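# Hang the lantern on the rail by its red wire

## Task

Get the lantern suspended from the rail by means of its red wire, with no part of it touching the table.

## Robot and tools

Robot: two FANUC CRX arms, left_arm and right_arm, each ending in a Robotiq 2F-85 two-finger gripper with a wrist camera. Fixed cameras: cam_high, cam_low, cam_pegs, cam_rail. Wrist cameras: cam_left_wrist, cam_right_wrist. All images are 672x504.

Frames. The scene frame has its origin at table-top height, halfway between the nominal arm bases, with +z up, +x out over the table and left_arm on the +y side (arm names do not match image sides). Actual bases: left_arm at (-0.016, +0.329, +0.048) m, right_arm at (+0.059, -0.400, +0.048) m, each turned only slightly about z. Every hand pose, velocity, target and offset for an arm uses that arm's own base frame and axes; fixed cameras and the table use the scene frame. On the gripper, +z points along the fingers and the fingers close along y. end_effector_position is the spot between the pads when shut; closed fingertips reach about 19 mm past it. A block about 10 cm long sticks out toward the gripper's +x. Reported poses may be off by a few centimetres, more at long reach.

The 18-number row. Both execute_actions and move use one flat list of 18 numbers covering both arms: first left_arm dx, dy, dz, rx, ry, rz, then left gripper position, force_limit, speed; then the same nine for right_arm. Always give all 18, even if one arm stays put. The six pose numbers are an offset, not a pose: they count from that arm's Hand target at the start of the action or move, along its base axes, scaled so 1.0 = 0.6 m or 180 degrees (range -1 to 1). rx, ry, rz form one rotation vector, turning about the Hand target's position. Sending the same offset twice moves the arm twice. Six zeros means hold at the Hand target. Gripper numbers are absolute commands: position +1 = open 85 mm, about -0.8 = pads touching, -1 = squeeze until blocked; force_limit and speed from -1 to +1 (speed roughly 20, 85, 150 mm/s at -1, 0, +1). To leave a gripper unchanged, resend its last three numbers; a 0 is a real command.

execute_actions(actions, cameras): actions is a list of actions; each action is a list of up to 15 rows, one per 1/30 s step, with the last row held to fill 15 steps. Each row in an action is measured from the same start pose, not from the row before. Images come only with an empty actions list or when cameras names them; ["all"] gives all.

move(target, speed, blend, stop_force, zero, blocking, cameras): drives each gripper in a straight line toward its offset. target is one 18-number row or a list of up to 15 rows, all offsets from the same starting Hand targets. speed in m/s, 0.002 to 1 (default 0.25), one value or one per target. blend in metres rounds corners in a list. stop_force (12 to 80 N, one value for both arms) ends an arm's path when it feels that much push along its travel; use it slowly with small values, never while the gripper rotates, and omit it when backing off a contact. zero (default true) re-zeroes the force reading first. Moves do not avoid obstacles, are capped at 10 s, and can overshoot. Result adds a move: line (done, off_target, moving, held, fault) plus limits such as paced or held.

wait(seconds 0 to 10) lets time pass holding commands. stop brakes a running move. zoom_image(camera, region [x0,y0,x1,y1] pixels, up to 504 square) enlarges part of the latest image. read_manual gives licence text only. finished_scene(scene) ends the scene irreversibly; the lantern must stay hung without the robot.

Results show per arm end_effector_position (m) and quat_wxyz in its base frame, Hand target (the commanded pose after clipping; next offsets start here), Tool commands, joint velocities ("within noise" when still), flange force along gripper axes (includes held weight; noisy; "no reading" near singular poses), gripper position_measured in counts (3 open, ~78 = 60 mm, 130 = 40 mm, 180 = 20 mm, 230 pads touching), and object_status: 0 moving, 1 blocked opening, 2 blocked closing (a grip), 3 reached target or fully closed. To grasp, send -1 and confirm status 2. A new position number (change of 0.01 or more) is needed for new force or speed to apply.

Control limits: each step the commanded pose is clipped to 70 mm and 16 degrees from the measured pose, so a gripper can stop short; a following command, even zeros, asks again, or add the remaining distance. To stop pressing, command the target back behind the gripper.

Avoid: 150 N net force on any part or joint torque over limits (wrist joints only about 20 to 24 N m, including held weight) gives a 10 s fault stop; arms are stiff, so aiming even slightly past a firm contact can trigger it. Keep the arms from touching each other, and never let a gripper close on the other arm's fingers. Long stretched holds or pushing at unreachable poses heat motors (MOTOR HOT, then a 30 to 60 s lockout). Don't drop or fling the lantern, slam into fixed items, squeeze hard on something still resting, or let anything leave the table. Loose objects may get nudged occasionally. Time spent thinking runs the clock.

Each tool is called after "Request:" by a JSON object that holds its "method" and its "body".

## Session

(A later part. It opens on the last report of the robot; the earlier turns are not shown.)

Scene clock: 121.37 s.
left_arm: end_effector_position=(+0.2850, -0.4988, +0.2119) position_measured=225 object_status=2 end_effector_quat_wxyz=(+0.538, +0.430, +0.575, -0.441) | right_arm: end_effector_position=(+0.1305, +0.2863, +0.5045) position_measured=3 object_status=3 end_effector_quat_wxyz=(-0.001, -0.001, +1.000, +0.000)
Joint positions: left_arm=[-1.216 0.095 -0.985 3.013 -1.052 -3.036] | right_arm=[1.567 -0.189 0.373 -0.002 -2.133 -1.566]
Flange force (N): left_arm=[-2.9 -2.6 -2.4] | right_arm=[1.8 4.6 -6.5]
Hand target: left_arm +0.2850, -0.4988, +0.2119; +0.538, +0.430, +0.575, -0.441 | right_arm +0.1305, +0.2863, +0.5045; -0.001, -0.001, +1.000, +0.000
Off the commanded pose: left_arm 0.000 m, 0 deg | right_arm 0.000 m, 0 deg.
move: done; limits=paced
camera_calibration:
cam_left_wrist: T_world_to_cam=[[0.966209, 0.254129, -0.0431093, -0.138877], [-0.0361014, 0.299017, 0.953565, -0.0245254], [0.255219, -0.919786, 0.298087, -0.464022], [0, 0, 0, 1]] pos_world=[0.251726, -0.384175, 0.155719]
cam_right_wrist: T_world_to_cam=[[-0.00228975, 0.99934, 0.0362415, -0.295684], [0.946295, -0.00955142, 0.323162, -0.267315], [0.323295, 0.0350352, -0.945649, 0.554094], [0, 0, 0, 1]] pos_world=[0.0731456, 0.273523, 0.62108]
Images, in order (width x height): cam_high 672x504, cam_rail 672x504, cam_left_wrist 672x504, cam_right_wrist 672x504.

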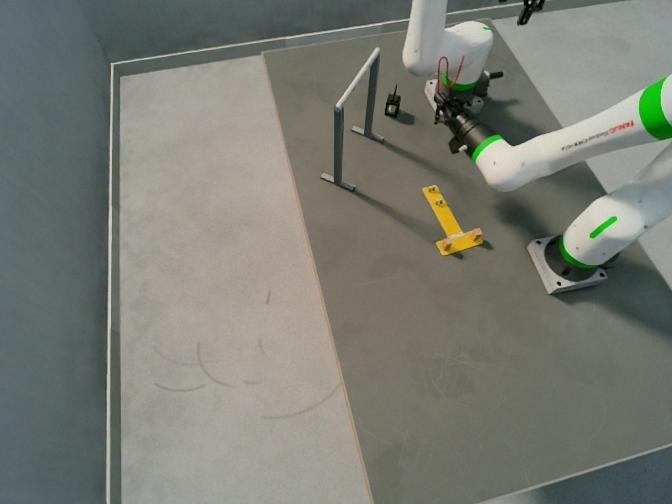

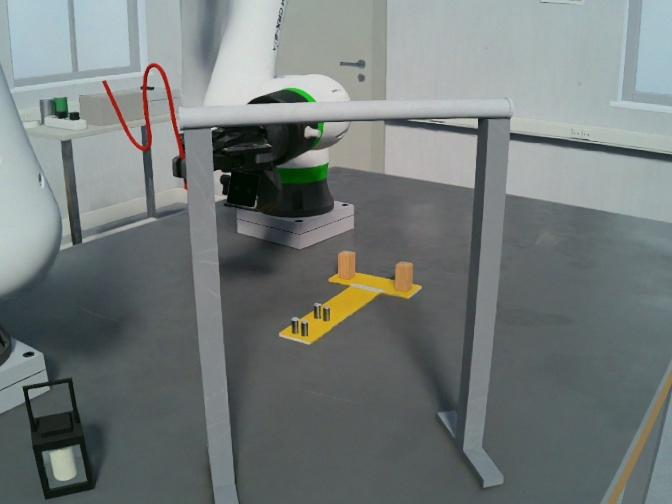

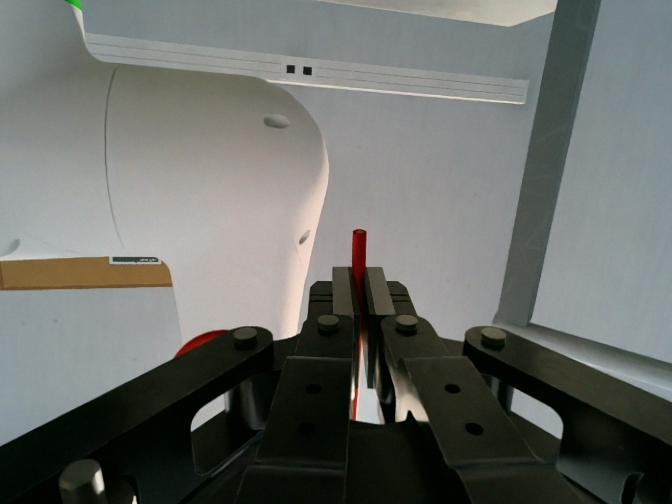

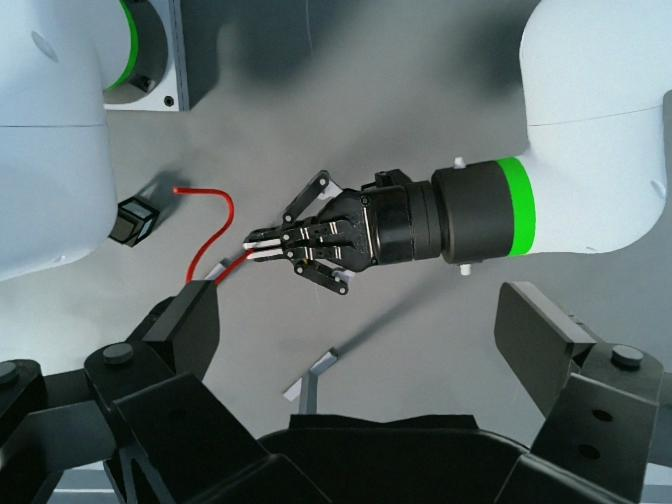

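Request:
{"method": "move", "body": {"target": [0,0,0,0,0,0,-1,0.2,-1,0.117,-0.14,-0.06,0,0,0.044,1,0,0], "speed": 0.3, "cameras": ["cam_rail","cam_right_wrist","cam_pegs"]}}

Scene clock: 122.57 s.
left_arm: end_effector_position=(+0.2850, -0.4988, +0.2119) position_measured=225 object_status=2 end_effector_quat_wxyz=(+0.538, +0.430, +0.575, -0.441) | right_arm: end_effector_position=(+0.2007, +0.2023, +0.4685) position_measured=3 object_status=3 end_effector_quat_wxyz=(-0.001, -0.070, +0.998, +0.000)
Joint positions: left_arm=[-1.216 0.095 -0.985 3.013 -1.052 -3.036] | right_arm=[1.261 -0.307 0.191 -0.002 -2.069 -1.121]
Flange force (N): left_arm=[-3.0 -2.4 -1.9] | right_arm=[1.3 4.5 -5.3]
Hand target: left_arm +0.2850, -0.4988, +0.2119; +0.538, +0.430, +0.575, -0.441 | right_arm +0.2007, +0.2023, +0.4685; -0.001, -0.070, +0.998, +0.000
Off the commanded pose: left_arm 0.000 m, 0 deg | right_arm 0.000 m, 0 deg.
move: done
camera_calibration:
cam_right_wrist: T_world_to_cam=[[-0.139934, 0.989494, 0.0363286, -0.180664], [0.938596, 0.120872, 0.323152, -0.347692], [0.315366, 0.0793178, -0.945649, 0.492951], [0, 0, 0, 1]] pos_world=[0.145601, 0.181693, 0.58508]
Images, in order (width x height): cam_pegs 672x504, cam_rail 672x504, cam_right_wrist 672x504.

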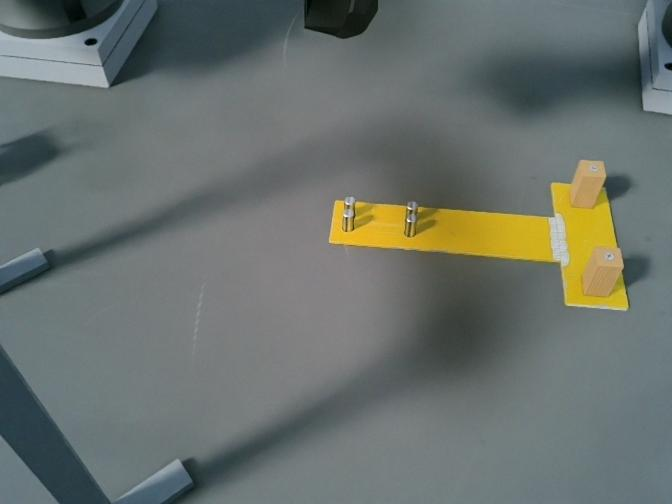

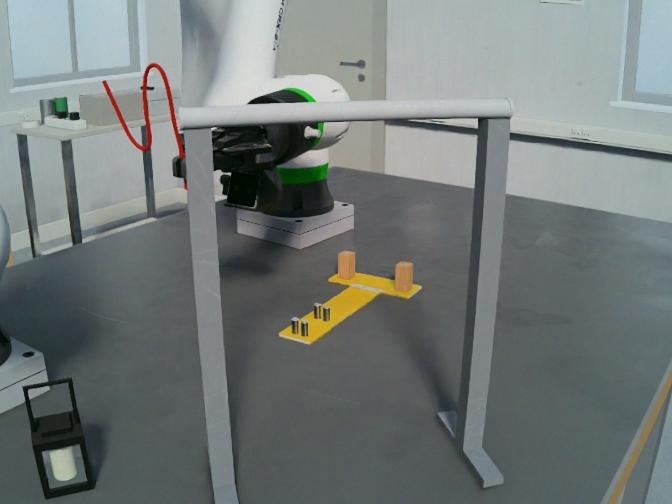

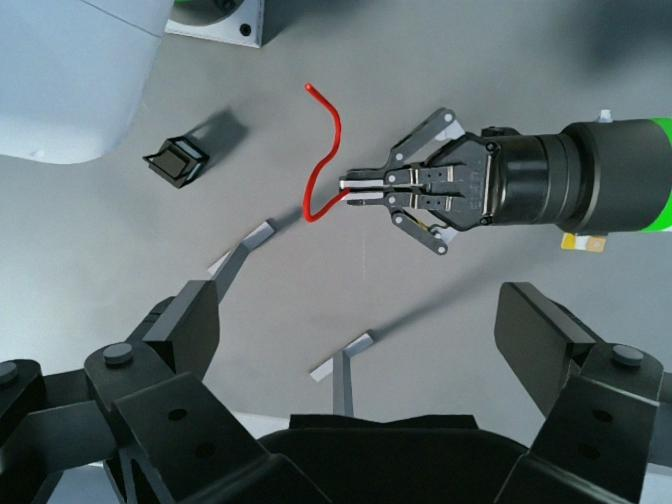

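Request:
{"method": "move", "body": {"target": [[0,0,0,0,0,0,-1,0.2,-1,0.0172,-0.0275,0,0,0,0,1,0,0],[0,0,0,0,0,0,-1,0.2,-1,0.0172,-0.0275,-0.15,0,0,0,1,0,0]], "speed": 0.15, "cameras": ["cam_rail","cam_right_wrist","cam_left_wrist"]}}

Scene clock: 125.03 s.
left_arm: end_effector_position=(+0.2850, -0.4988, +0.2119) position_measured=225 object_status=2 end_effector_quat_wxyz=(+0.538, +0.430, +0.575, -0.441) | right_arm: end_effector_position=(+0.2110, +0.1858, +0.3785) position_measured=3 object_status=3 end_effector_quat_wxyz=(-0.001, -0.070, +0.998, +0.000)
Joint positions: left_arm=[-1.216 0.095 -0.985 3.013 -1.052 -3.036] | right_arm=[1.2 -0.402 -0.098 -0.002 -1.876 -1.06]
Flange force (N): left_arm=[-3.2 -2.2 -2.2] | right_arm=[1.0 4.3 -4.1]
Hand target: left_arm +0.2850, -0.4988, +0.2119; +0.538, +0.430, +0.575, -0.441 | right_arm +0.2110, +0.1858, +0.3785; -0.001, -0.070, +0.998, +0.000
Off the commanded pose: left_arm 0.000 m, 0 deg | right_arm 0.000 m, 0 deg.
move: done
camera_calibration:
cam_left_wrist: T_world_to_cam=[[0.966209, 0.254129, -0.0431093, -0.138877], [-0.0361014, 0.299017, 0.953565, -0.0245254], [0.255219, -0.919786, 0.298087, -0.464022], [0, 0, 0, 1]] pos_world=[0.251726, -0.384175, 0.155719]
cam_right_wrist: T_world_to_cam=[[-0.140241, 0.989451, 0.0363243, -0.15956], [0.938563, 0.121165, 0.323139, -0.326446], [0.315329, 0.07941, -0.945654, 0.405959], [0, 0, 0, 1]] pos_world=[0.156002, 0.165193, 0.49518]
Images, in order (width x height): cam_rail 672x504, cam_left_wrist 672x504, cam_right_wrist 672x504.

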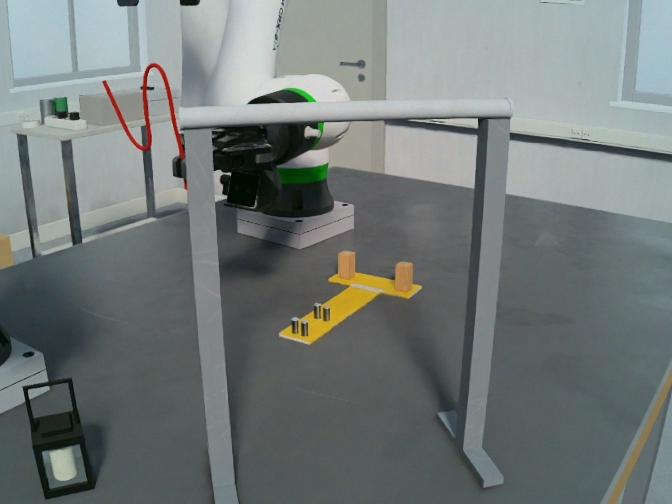

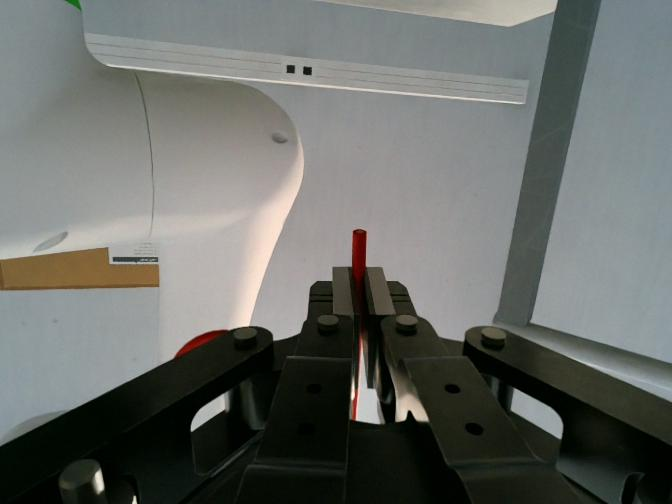

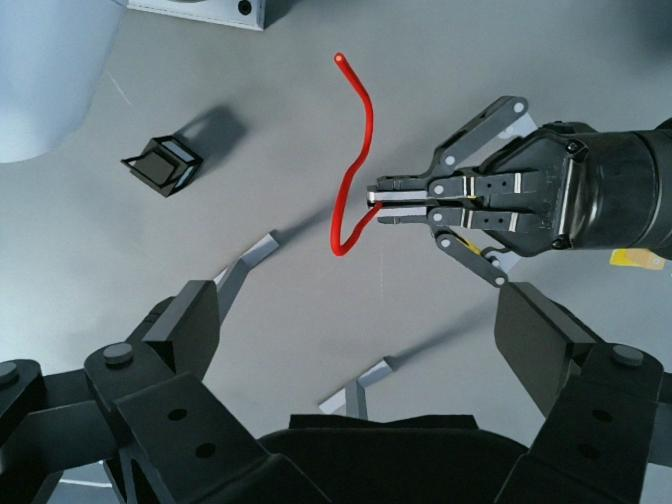

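Request:
{"method": "move", "body": {"target": [[0,0,0,0,0,0,-1,0.2,-1,-0.006,-0.006,0,0,0,0,1,0,0],[0,0,0,0,0,0,-1,0.2,-1,-0.006,-0.006,-0.089,0,0,0,1,0,0]], "speed": 0.1, "cameras": ["cam_rail","cam_right_wrist"]}}

Request:
{"method": "zoom_image", "body": {"camera": "cam_rail", "region": [60, 0, 300, 200]}}

Scene clock: 126.87 s.
left_arm: end_effector_position=(+0.2850, -0.4988, +0.2119) position_measured=225 object_status=2 end_effector_quat_wxyz=(+0.538, +0.430, +0.575, -0.441) | right_arm: end_effector_position=(+0.2073, +0.1822, +0.3250) position_measured=3 object_status=3 end_effector_quat_wxyz=(-0.001, -0.070, +0.998, +0.000)
Joint positions: left_arm=[-1.216 0.095 -0.985 3.013 -1.052 -3.036] | right_arm=[1.209 -0.449 -0.254 -0.002 -1.766 -1.068]
Flange force (N): left_arm=[-3.2 -2.4 -2.3] | right_arm=[1.1 4.3 -3.9]
Hand target: left_arm +0.2850, -0.4988, +0.2119; +0.538, +0.430, +0.575, -0.441 | right_arm +0.2074, +0.1822, +0.3251; -0.001, -0.070, +0.998, +0.000
Off the commanded pose: left_arm 0.000 m, 0 deg | right_arm 0.000 m, 0 deg.
move: done
camera_calibration:
cam_right_wrist: T_world_to_cam=[[-0.139952, 0.989487, 0.0364531, -0.154679], [0.938665, 0.120866, 0.322955, -0.305134], [0.315154, 0.0794154, -0.945712, 0.35687], [0, 0, 0, 1]] pos_world=[0.152302, 0.161592, 0.441679]
Images, in order (width x height): cam_rail 672x504, cam_right_wrist 672x504.

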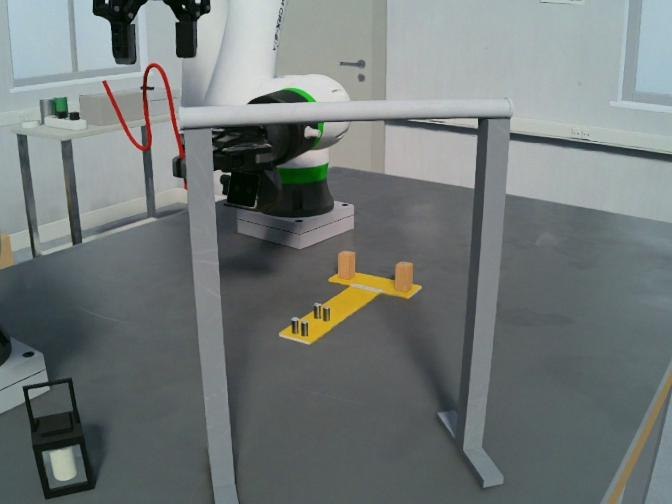

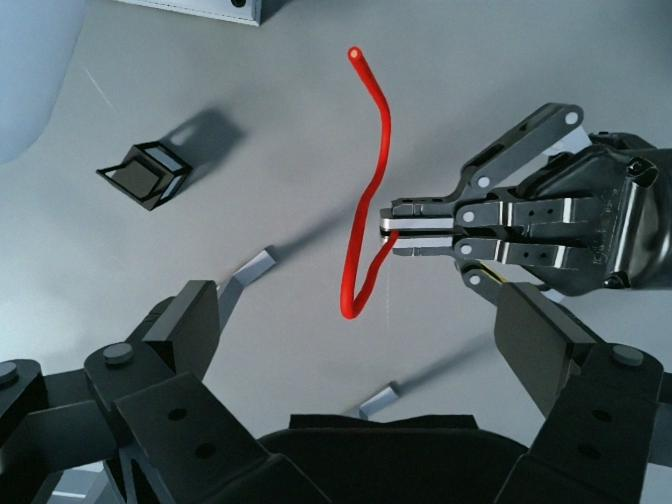

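Scaled by 2.100 from the camera's 672x504 image, which has a finer 960x720 frame.

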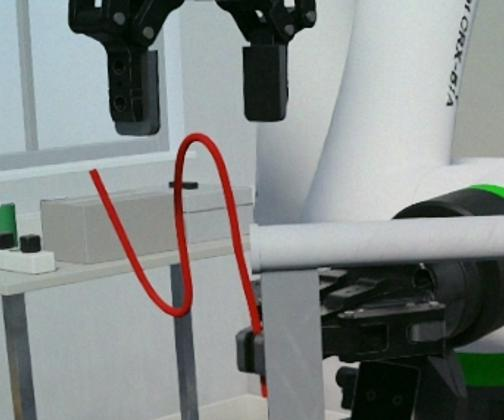

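Request:
{"method": "move", "body": {"target": [[0,0,0,0,0,0,-1,0.2,-1,0.022,0,0,0,0,0,0,0,0],[0,0,0,0,0,0,-1,0.2,-1,0.022,0,-0.052,0,0,0,0,0,0],[0,0,0,0,0,0,-1,0.2,-1,0.022,0,-0.052,0,0,0,-1,0.2,-1]], "speed": 0.08, "cameras": ["cam_rail","cam_right_wrist"]}}

Request:
{"method": "zoom_image", "body": {"camera": "cam_rail", "region": [60, 0, 300, 200]}}

Scene clock: 130.80 s.
left_arm: end_effector_position=(+0.2850, -0.4989, +0.2119) position_measured=225 object_status=2 end_effector_quat_wxyz=(+0.538, +0.430, +0.575, -0.441) | right_arm: end_effector_position=(+0.2206, +0.1822, +0.2939) position_measured=223 object_status=0 end_effector_quat_wxyz=(-0.001, -0.070, +0.998, +0.000)
Joint positions: left_arm=[-1.216 0.095 -0.985 3.013 -1.052 -3.036] | right_arm=[1.16 -0.432 -0.318 -0.002 -1.686 -1.019]
Flange force (N): left_arm=[-9.2 -0.7 4.8] | right_arm=[1.4 11.4 1.8]
Hand target: left_arm +0.2850, -0.4988, +0.2119; +0.538, +0.430, +0.575, -0.441 | right_arm +0.2206, +0.1822, +0.2939; -0.001, -0.070, +0.998, +0.000
Off the commanded pose: left_arm 0.000 m, 0 deg | right_arm 0.000 m, 0 deg.
move: done
camera_calibration:
cam_right_wrist: T_world_to_cam=[[-0.139933, 0.989494, 0.0363269, -0.151647], [0.938606, 0.120874, 0.323122, -0.307508], [0.315336, 0.0793119, -0.94566, 0.32317], [0, 0, 0, 1]] pos_world=[0.165501, 0.161593, 0.41048]
Images, in order (width x height): cam_rail 672x504, cam_right_wrist 672x504.

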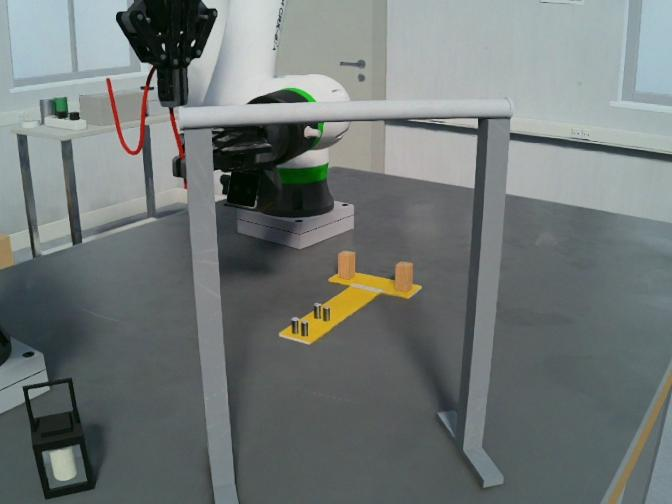

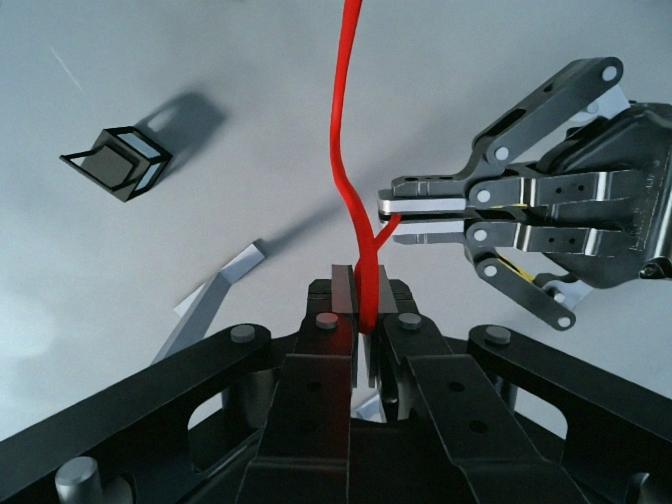

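Scaled by 2.100 from the camera's 672x504 image, which has a finer 960x720 frame.

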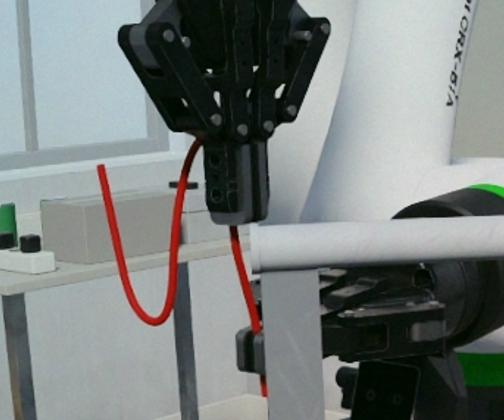

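Request:
{"method": "move", "body": {"target": [[0,0,0,0,0,0,-1,0.2,-1,0,0,0,0,0,0,0,0,0],[0,0,0,0,0,0,-1,0.2,-1,0,0,0.06,0,0,0,0,0,0],[0,0,0,0,0,0,-1,0.2,-1,-0.013,-0.001,0.035,0,0,0,0,0,0]], "speed": 0.08, "cameras": ["cam_rail","cam_right_wrist"]}}

Request:
{"method": "zoom_image", "body": {"camera": "cam_rail", "region": [60, 0, 300, 200]}}

Scene clock: 133.30 s.
left_arm: end_effector_position=(+0.2850, -0.4988, +0.2119) position_measured=225 object_status=2 end_effector_quat_wxyz=(+0.538, +0.430, +0.575, -0.441) | right_arm: end_effector_position=(+0.2127, +0.1817, +0.3148) position_measured=129 object_status=3 end_effector_quat_wxyz=(-0.001, -0.070, +0.998, +0.000)
Joint positions: left_arm=[-1.216 0.095 -0.985 3.013 -1.052 -3.036] | right_arm=[1.188 -0.443 -0.275 -0.002 -1.74 -1.047]
Flange force (N): left_arm=[-2.8 -2.2 -1.5] | right_arm=[-0.8 4.8 -4.5]
Hand target: left_arm +0.2850, -0.4988, +0.2119; +0.538, +0.430, +0.575, -0.441 | right_arm +0.2128, +0.1816, +0.3149; -0.001, -0.070, +0.998, +0.000
Off the commanded pose: left_arm 0.000 m, 0 deg | right_arm 0.000 m, 0 deg.
move: done
camera_calibration:
cam_right_wrist: T_world_to_cam=[[-0.139953, 0.989486, 0.0364647, -0.152963], [0.938705, 0.120874, 0.322836, -0.306792], [0.315034, 0.0794115, -0.945752, 0.345606], [0, 0, 0, 1]] pos_world=[0.157702, 0.160992, 0.431479]
Images, in order (width x height): cam_rail 672x504, cam_right_wrist 672x504.

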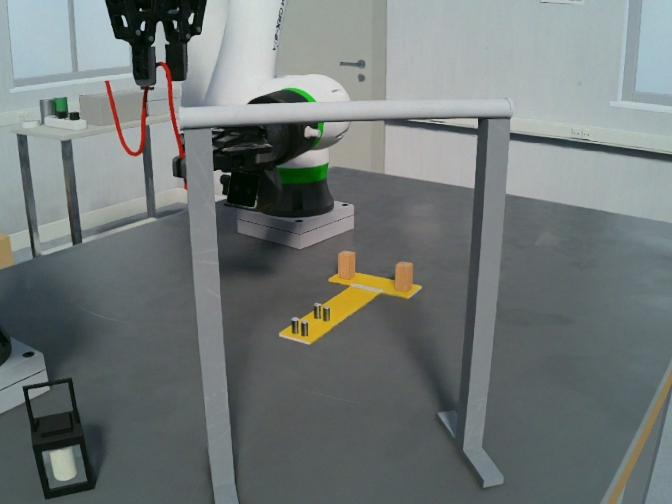

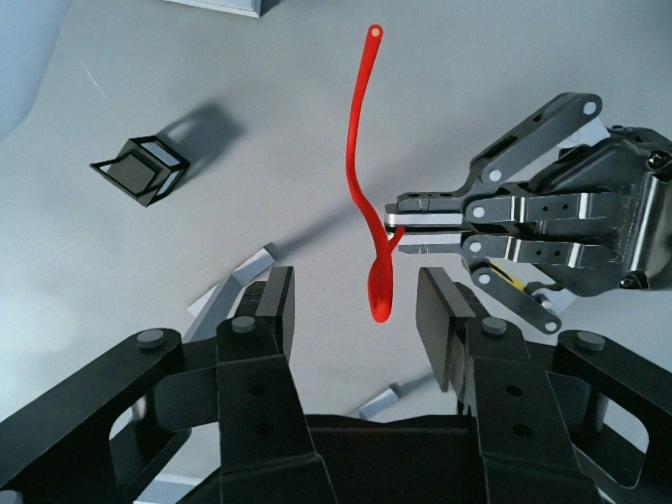

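Scaled by 2.100 from the camera's 672x504 image, which has a finer 960x720 frame.

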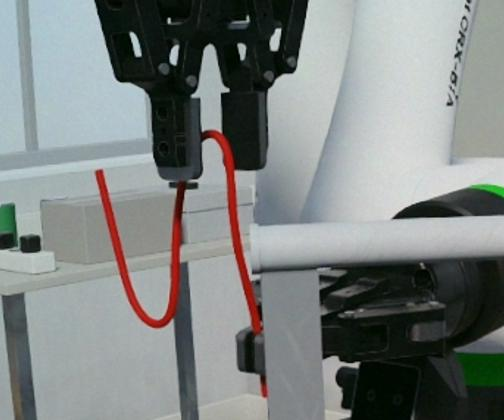

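Request:
{"method": "move", "body": {"target": [[0,0,0,0,0,0,-1,0.2,-1,0.005,0.009,0.006,0,0,0,0,0,0],[0,0,0,0,0,0,-1,0.2,-1,0.005,0.009,0.006,0,0,0,-1,0.2,-1]], "speed": 0.06}}

Request:
{"method": "wait", "body": {"seconds": 0.5, "cameras": ["cam_rail","cam_right_wrist"]}}

Request:
{"method": "zoom_image", "body": {"camera": "cam_rail", "region": [60, 0, 300, 200]}}

Scene clock: 136.60 s.
left_arm: end_effector_position=(+0.2850, -0.4988, +0.2119) position_measured=225 object_status=2 end_effector_quat_wxyz=(+0.538, +0.430, +0.575, -0.441) | right_arm: end_effector_position=(+0.2158, +0.1870, +0.3185) position_measured=225 object_status=0 end_effector_quat_wxyz=(-0.001, -0.070, +0.998, +0.000)
Joint positions: left_arm=[-1.216 0.095 -0.985 3.013 -1.052 -3.036] | right_arm=[1.185 -0.425 -0.256 -0.002 -1.741 -1.044]
Flange force (N): left_arm=[-3.8 -2.4 -1.4] | right_arm=[0.8 5.6 -3.6]
Hand target: left_arm +0.2850, -0.4988, +0.2119; +0.538, +0.430, +0.575, -0.441 | right_arm +0.2158, +0.1870, +0.3185; -0.001, -0.070, +0.998, +0.000
Off the commanded pose: left_arm 0.000 m, 0 deg | right_arm 0.000 m, 0 deg.
move: done

Scene clock: 137.10 s.
left_arm: end_effector_position=(+0.2850, -0.4988, +0.2119) position_measured=225 object_status=2 end_effector_quat_wxyz=(+0.538, +0.430, +0.575, -0.441) | right_arm: end_effector_position=(+0.2158, +0.1870, +0.3185) position_measured=225 object_status=2 end_effector_quat_wxyz=(-0.001, -0.070, +0.998, +0.000)
Joint positions: left_arm=[-1.216 0.095 -0.985 3.013 -1.052 -3.036] | right_arm=[1.185 -0.425 -0.256 -0.002 -1.741 -1.044]
Flange force (N): left_arm=[-3.5 -2.3 -1.3] | right_arm=[0.0 5.2 -3.7]
Hand target: left_arm +0.2850, -0.4988, +0.2119; +0.538, +0.430, +0.575, -0.441 | right_arm +0.2158, +0.1870, +0.3185; -0.001, -0.070, +0.998, +0.000
Tool commands: left_gripper/position=-1.0 left_gripper/force_limit=+0.2 left_gripper/speed=-1.0 right_gripper/position=-1.0 right_gripper/force_limit=+0.2 right_gripper/speed=-1.0
Off the commanded pose: left_arm 0.000 m, 0 deg | right_arm 0.000 m, 0 deg.
wait: 0.50 s; at rest by 0.17 s
camera_calibration:
cam_right_wrist: T_world_to_cam=[[-0.139931, 0.989495, 0.0363273, -0.157949], [0.938607, 0.120872, 0.323122, -0.311625], [0.315336, 0.0793119, -0.94566, 0.347534], [0, 0, 0, 1]] pos_world=[0.160801, 0.166393, 0.43508]
Images, in order (width x height): cam_rail 672x504, cam_right_wrist 672x504.

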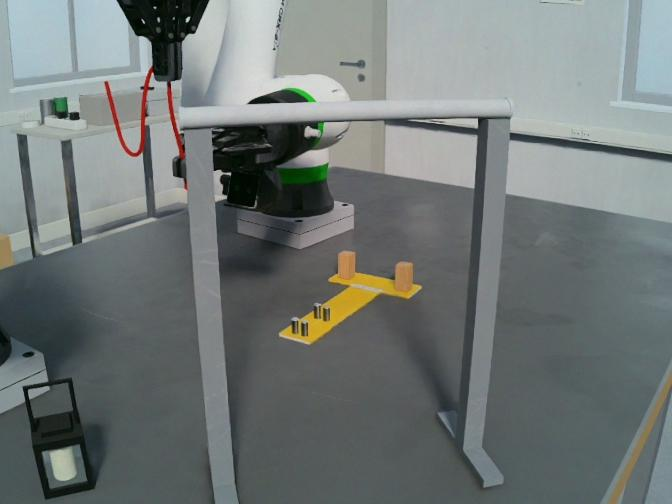

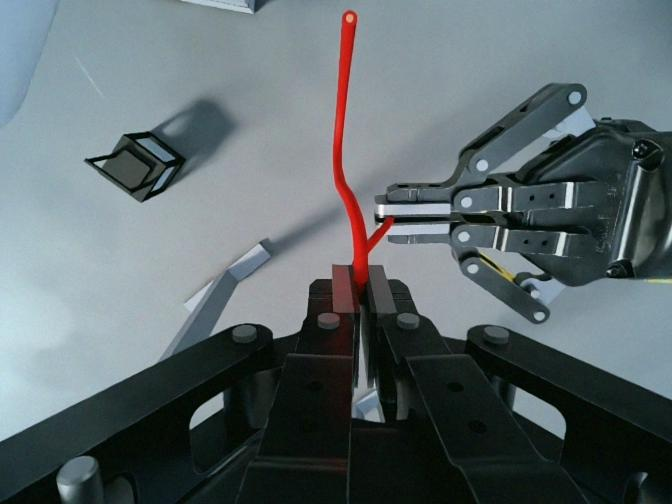

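Scaled by 2.100 from the camera's 672x504 image, which has a finer 960x720 frame.

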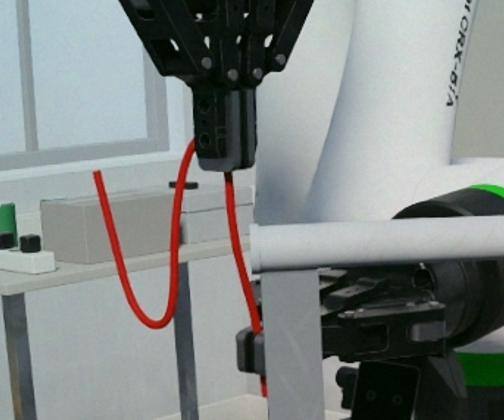

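Request:
{"method": "move", "body": {"target": [[0,0,0,0,0,0,-0.55,0,-0.8,0,0,0,0,0,0,-1,0.2,-1],[0,0.12,0,0,0,0,-0.55,0,-0.8,0,0,0,0,0,0,-1,0.2,-1],[0,0.35,0,0,0,0,-0.55,0,-0.8,0,0,0.25,0,0,0,-1,0.2,-1],[0,0.35,0,0,0,0,-0.55,0,-0.8,0.22,-0.14,0.25,0,0,-0.27,-1,0.2,-1]], "speed": [0.1,0.12,0.2,0.2], "cameras": ["cam_rail","cam_right_wrist"]}}

Scene clock: 144.27 s.
left_arm: end_effector_position=(+0.2864, -0.2887, +0.2122) position_measured=199 object_status=3 end_effector_quat_wxyz=(+0.470, +0.500, +0.536, -0.491) | right_arm: end_effector_position=(+0.3478, +0.1030, +0.4685) position_measured=225 object_status=2 end_effector_quat_wxyz=(-0.001, +0.346, +0.938, +0.000)
Joint positions: left_arm=[0.152 0.033 -1.185 1.415 -1.548 -2.735] | right_arm=[0.653 -0.116 0.339 -0.002 -2.026 -1.361]
Flange force (N): left_arm=[-3.7 -2.3 1.2] | right_arm=[0.2 5.8 -5.7]
Hand target: left_arm +0.2850, -0.2888, +0.2119; +0.538, +0.430, +0.575, -0.441 | right_arm +0.3478, +0.1030, +0.4685; -0.001, +0.346, +0.938, +0.000
Off the commanded pose: left_arm 0.001 m, 13 deg | right_arm 0.000 m, 0 deg.
joint sent to its limit (left arm) — joint 3 (elbow), lower limit, where the elbow is as bent as it goes. The joint targets are off in orientation, not in position.
move: off_target (left_arm); limits=paced
camera_calibration:
cam_right_wrist: T_world_to_cam=[[0.649659, 0.759357, 0.0363371, -0.312714], [0.7114, -0.624093, 0.323136, -0.318038], [0.268053, -0.184078, -0.945655, 0.498118], [0, 0, 0, 1]] pos_world=[0.295888, 0.130669, 0.58518]
Images, in order (width x height): cam_rail 672x504, cam_right_wrist 672x504.

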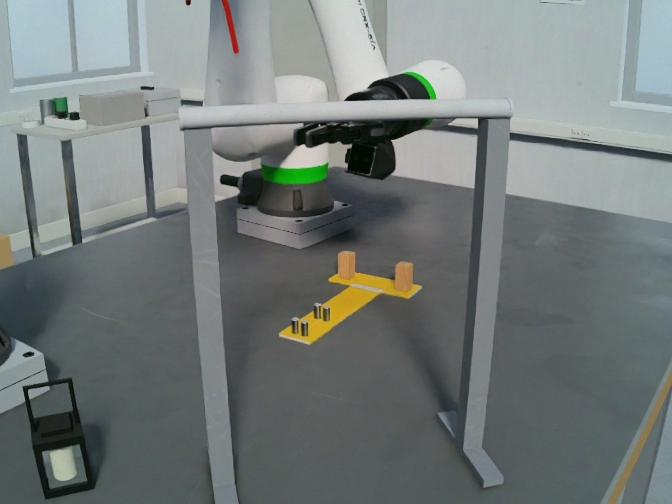

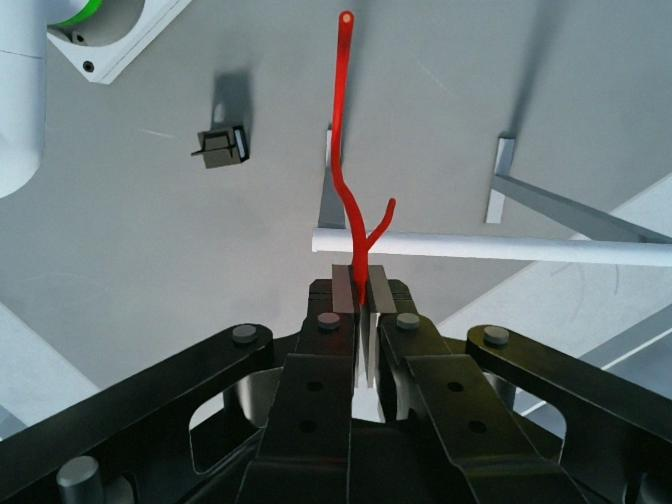

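Request:
{"method": "move", "body": {"target": [0.15,-0.1,0.25,0,0,0,-0.55,0,-0.8,0,0,0,0,0,0,-1,0.2,-1], "speed": 0.25, "cameras": ["cam_left_wrist","cam_low","cam_rail"]}}

Request:
{"method": "zoom_image", "body": {"camera": "cam_low", "region": [140, 60, 360, 240]}}

Scene clock: 147.17 s.
left_arm: end_effector_position=(+0.3750, -0.3488, +0.3619) position_measured=199 object_status=3 end_effector_quat_wxyz=(+0.538, +0.430, +0.575, -0.441) | right_arm: end_effector_position=(+0.3478, +0.1030, +0.4685) position_measured=225 object_status=2 end_effector_quat_wxyz=(-0.001, +0.346, +0.938, +0.000)
Joint positions: left_arm=[-0.313 -0.23 -0.999 1.956 -1.158 -2.367] | right_arm=[0.653 -0.116 0.339 -0.002 -2.026 -1.361]
Flange force (N): left_arm=[-0.8 -4.3 -0.3] | right_arm=[-0.6 5.4 -6.0]
Hand target: left_arm +0.3750, -0.3488, +0.3619; +0.538, +0.430, +0.575, -0.441 | right_arm +0.3478, +0.1030, +0.4685; -0.001, +0.346, +0.938, +0.000
Off the commanded pose: left_arm 0.000 m, 0 deg | right_arm 0.000 m, 0 deg.
move: done
camera_calibration:
cam_left_wrist: T_world_to_cam=[[0.966209, 0.254129, -0.0431093, -0.257493], [-0.0361014, 0.299017, 0.953565, -0.209068], [0.255219, -0.919786, 0.298087, -0.393707], [0, 0, 0, 1]] pos_world=[0.341726, -0.234175, 0.305619]
Images, in order (width x height): cam_low 672x504, cam_rail 672x504, cam_left_wrist 672x504.

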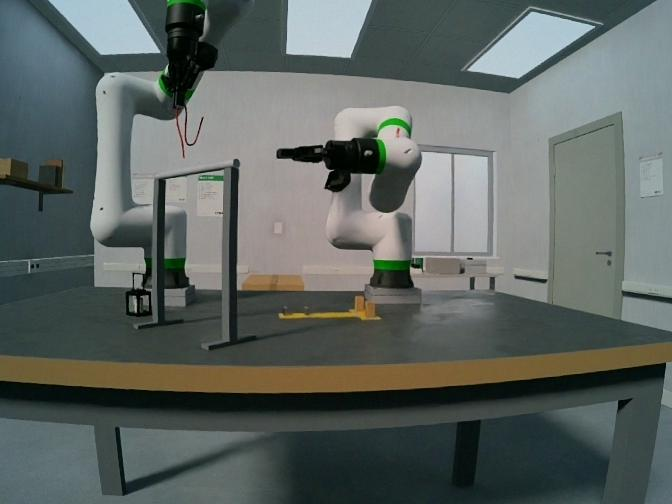

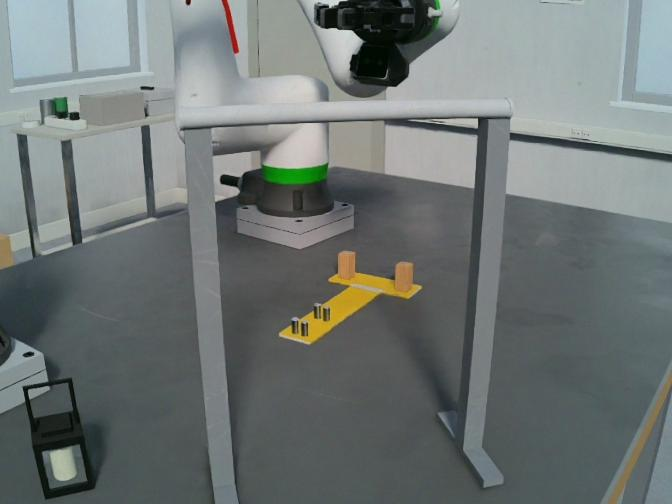

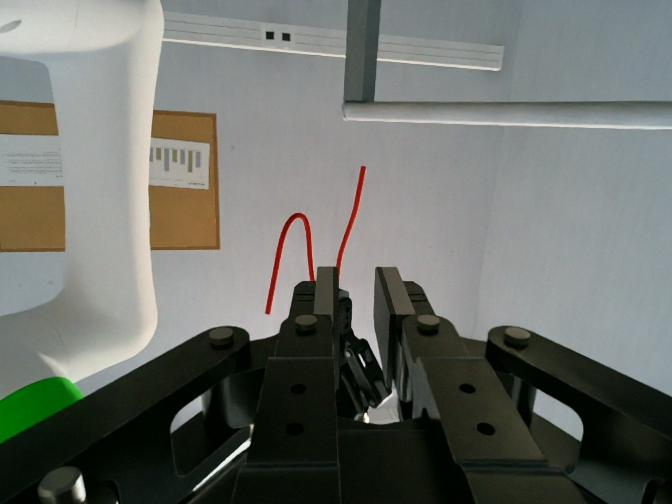

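Scaled by 2.291 from the camera's 672x504 image, which has a finer 960x720 frame.

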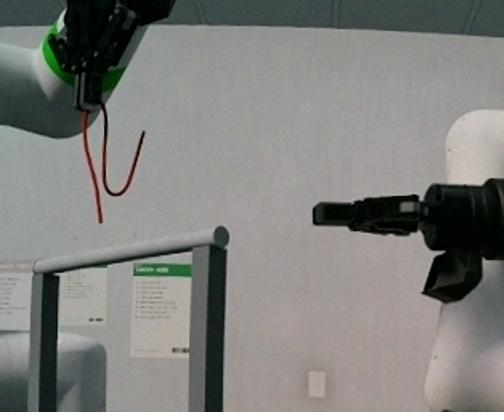

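Request:
{"method": "move", "body": {"target": [0,0,0,0,0,0,-0.55,0,-0.8,0.157,0.047,0,0,0,-0.018,-1,0.2,-1], "speed": 0.12, "cameras": ["cam_left_wrist","cam_low","cam_rail","cam_right_wrist"]}}

Request:
{"method": "zoom_image", "body": {"camera": "cam_right_wrist", "region": [220, 0, 560, 340]}}

Request:
{"method": "zoom_image", "body": {"camera": "cam_low", "region": [140, 60, 360, 240]}}

Scene clock: 149.33 s.
left_arm: end_effector_position=(+0.3750, -0.3488, +0.3619) position_measured=199 object_status=3 end_effector_quat_wxyz=(+0.538, +0.430, +0.575, -0.441) | right_arm: end_effector_position=(+0.4420, +0.1312, +0.4685) position_measured=225 object_status=2 end_effector_quat_wxyz=(-0.001, +0.373, +0.928, +0.000)
Joint positions: left_arm=[-0.313 -0.23 -0.999 1.956 -1.158 -2.367] | right_arm=[0.573 0.139 0.597 -0.002 -2.029 -1.338]
Flange force (N): left_arm=[-0.8 -3.6 -0.6] | right_arm=[-2.1 9.1 -8.0]
Hand target: left_arm +0.3750, -0.3488, +0.3619; +0.538, +0.430, +0.575, -0.441 | right_arm +0.4420, +0.1312, +0.4685; -0.001, +0.373, +0.928, +0.000
Off the commanded pose: left_arm 0.000 m, 0 deg | right_arm 0.000 m, 0 deg.
move: done
camera_calibration:
cam_left_wrist: T_world_to_cam=[[0.966209, 0.254129, -0.0431093, -0.257489], [-0.0361014, 0.299017, 0.953565, -0.209164], [0.255219, -0.919786, 0.298087, -0.393737], [0, 0, 0, 1]] pos_world=[0.341726, -0.234175, 0.305719]
cam_right_wrist: T_world_to_cam=[[0.69156, 0.721406, 0.0363143, -0.408819], [0.67495, -0.663297, 0.323231, -0.346306], [0.257268, -0.199024, -0.945623, 0.484757], [0, 0, 0, 1]] pos_world=[0.391749, 0.161699, 0.58518]
Images, in order (width x height): cam_low 672x504, cam_rail 672x504, cam_left_wrist 672x504, cam_right_wrist 672x504.

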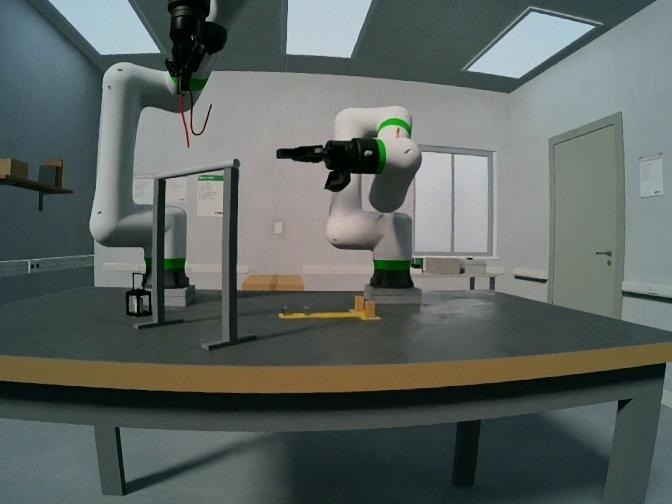

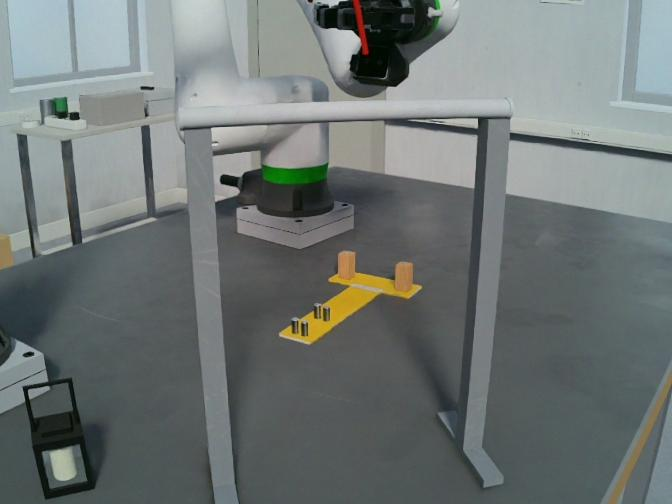

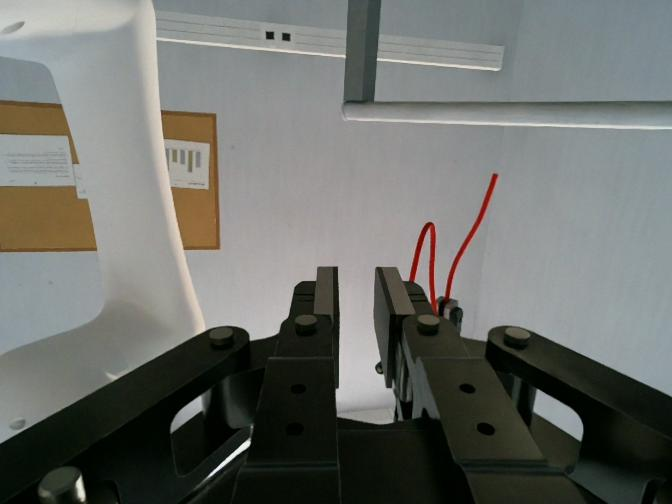

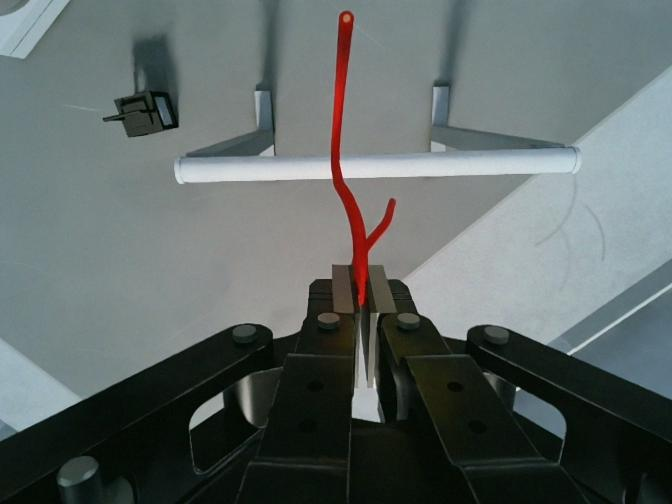

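Scaled by 1.482 from the camera's 672x504 image, which has a finer 960x720 frame.

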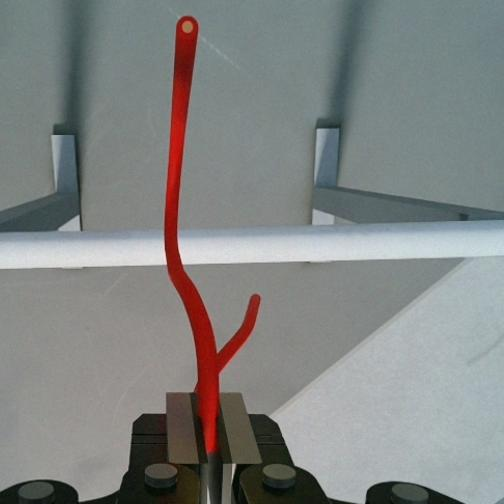

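Scaled by 2.291 from the camera's 672x504 image, which has a finer 960x720 frame.

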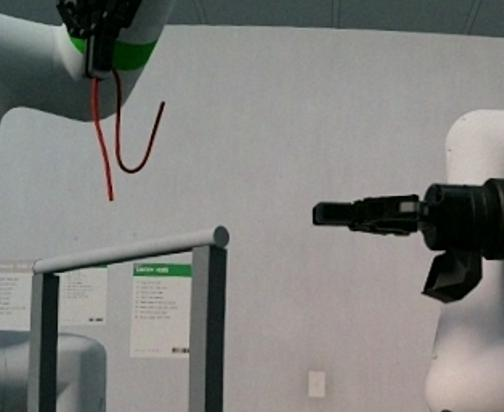

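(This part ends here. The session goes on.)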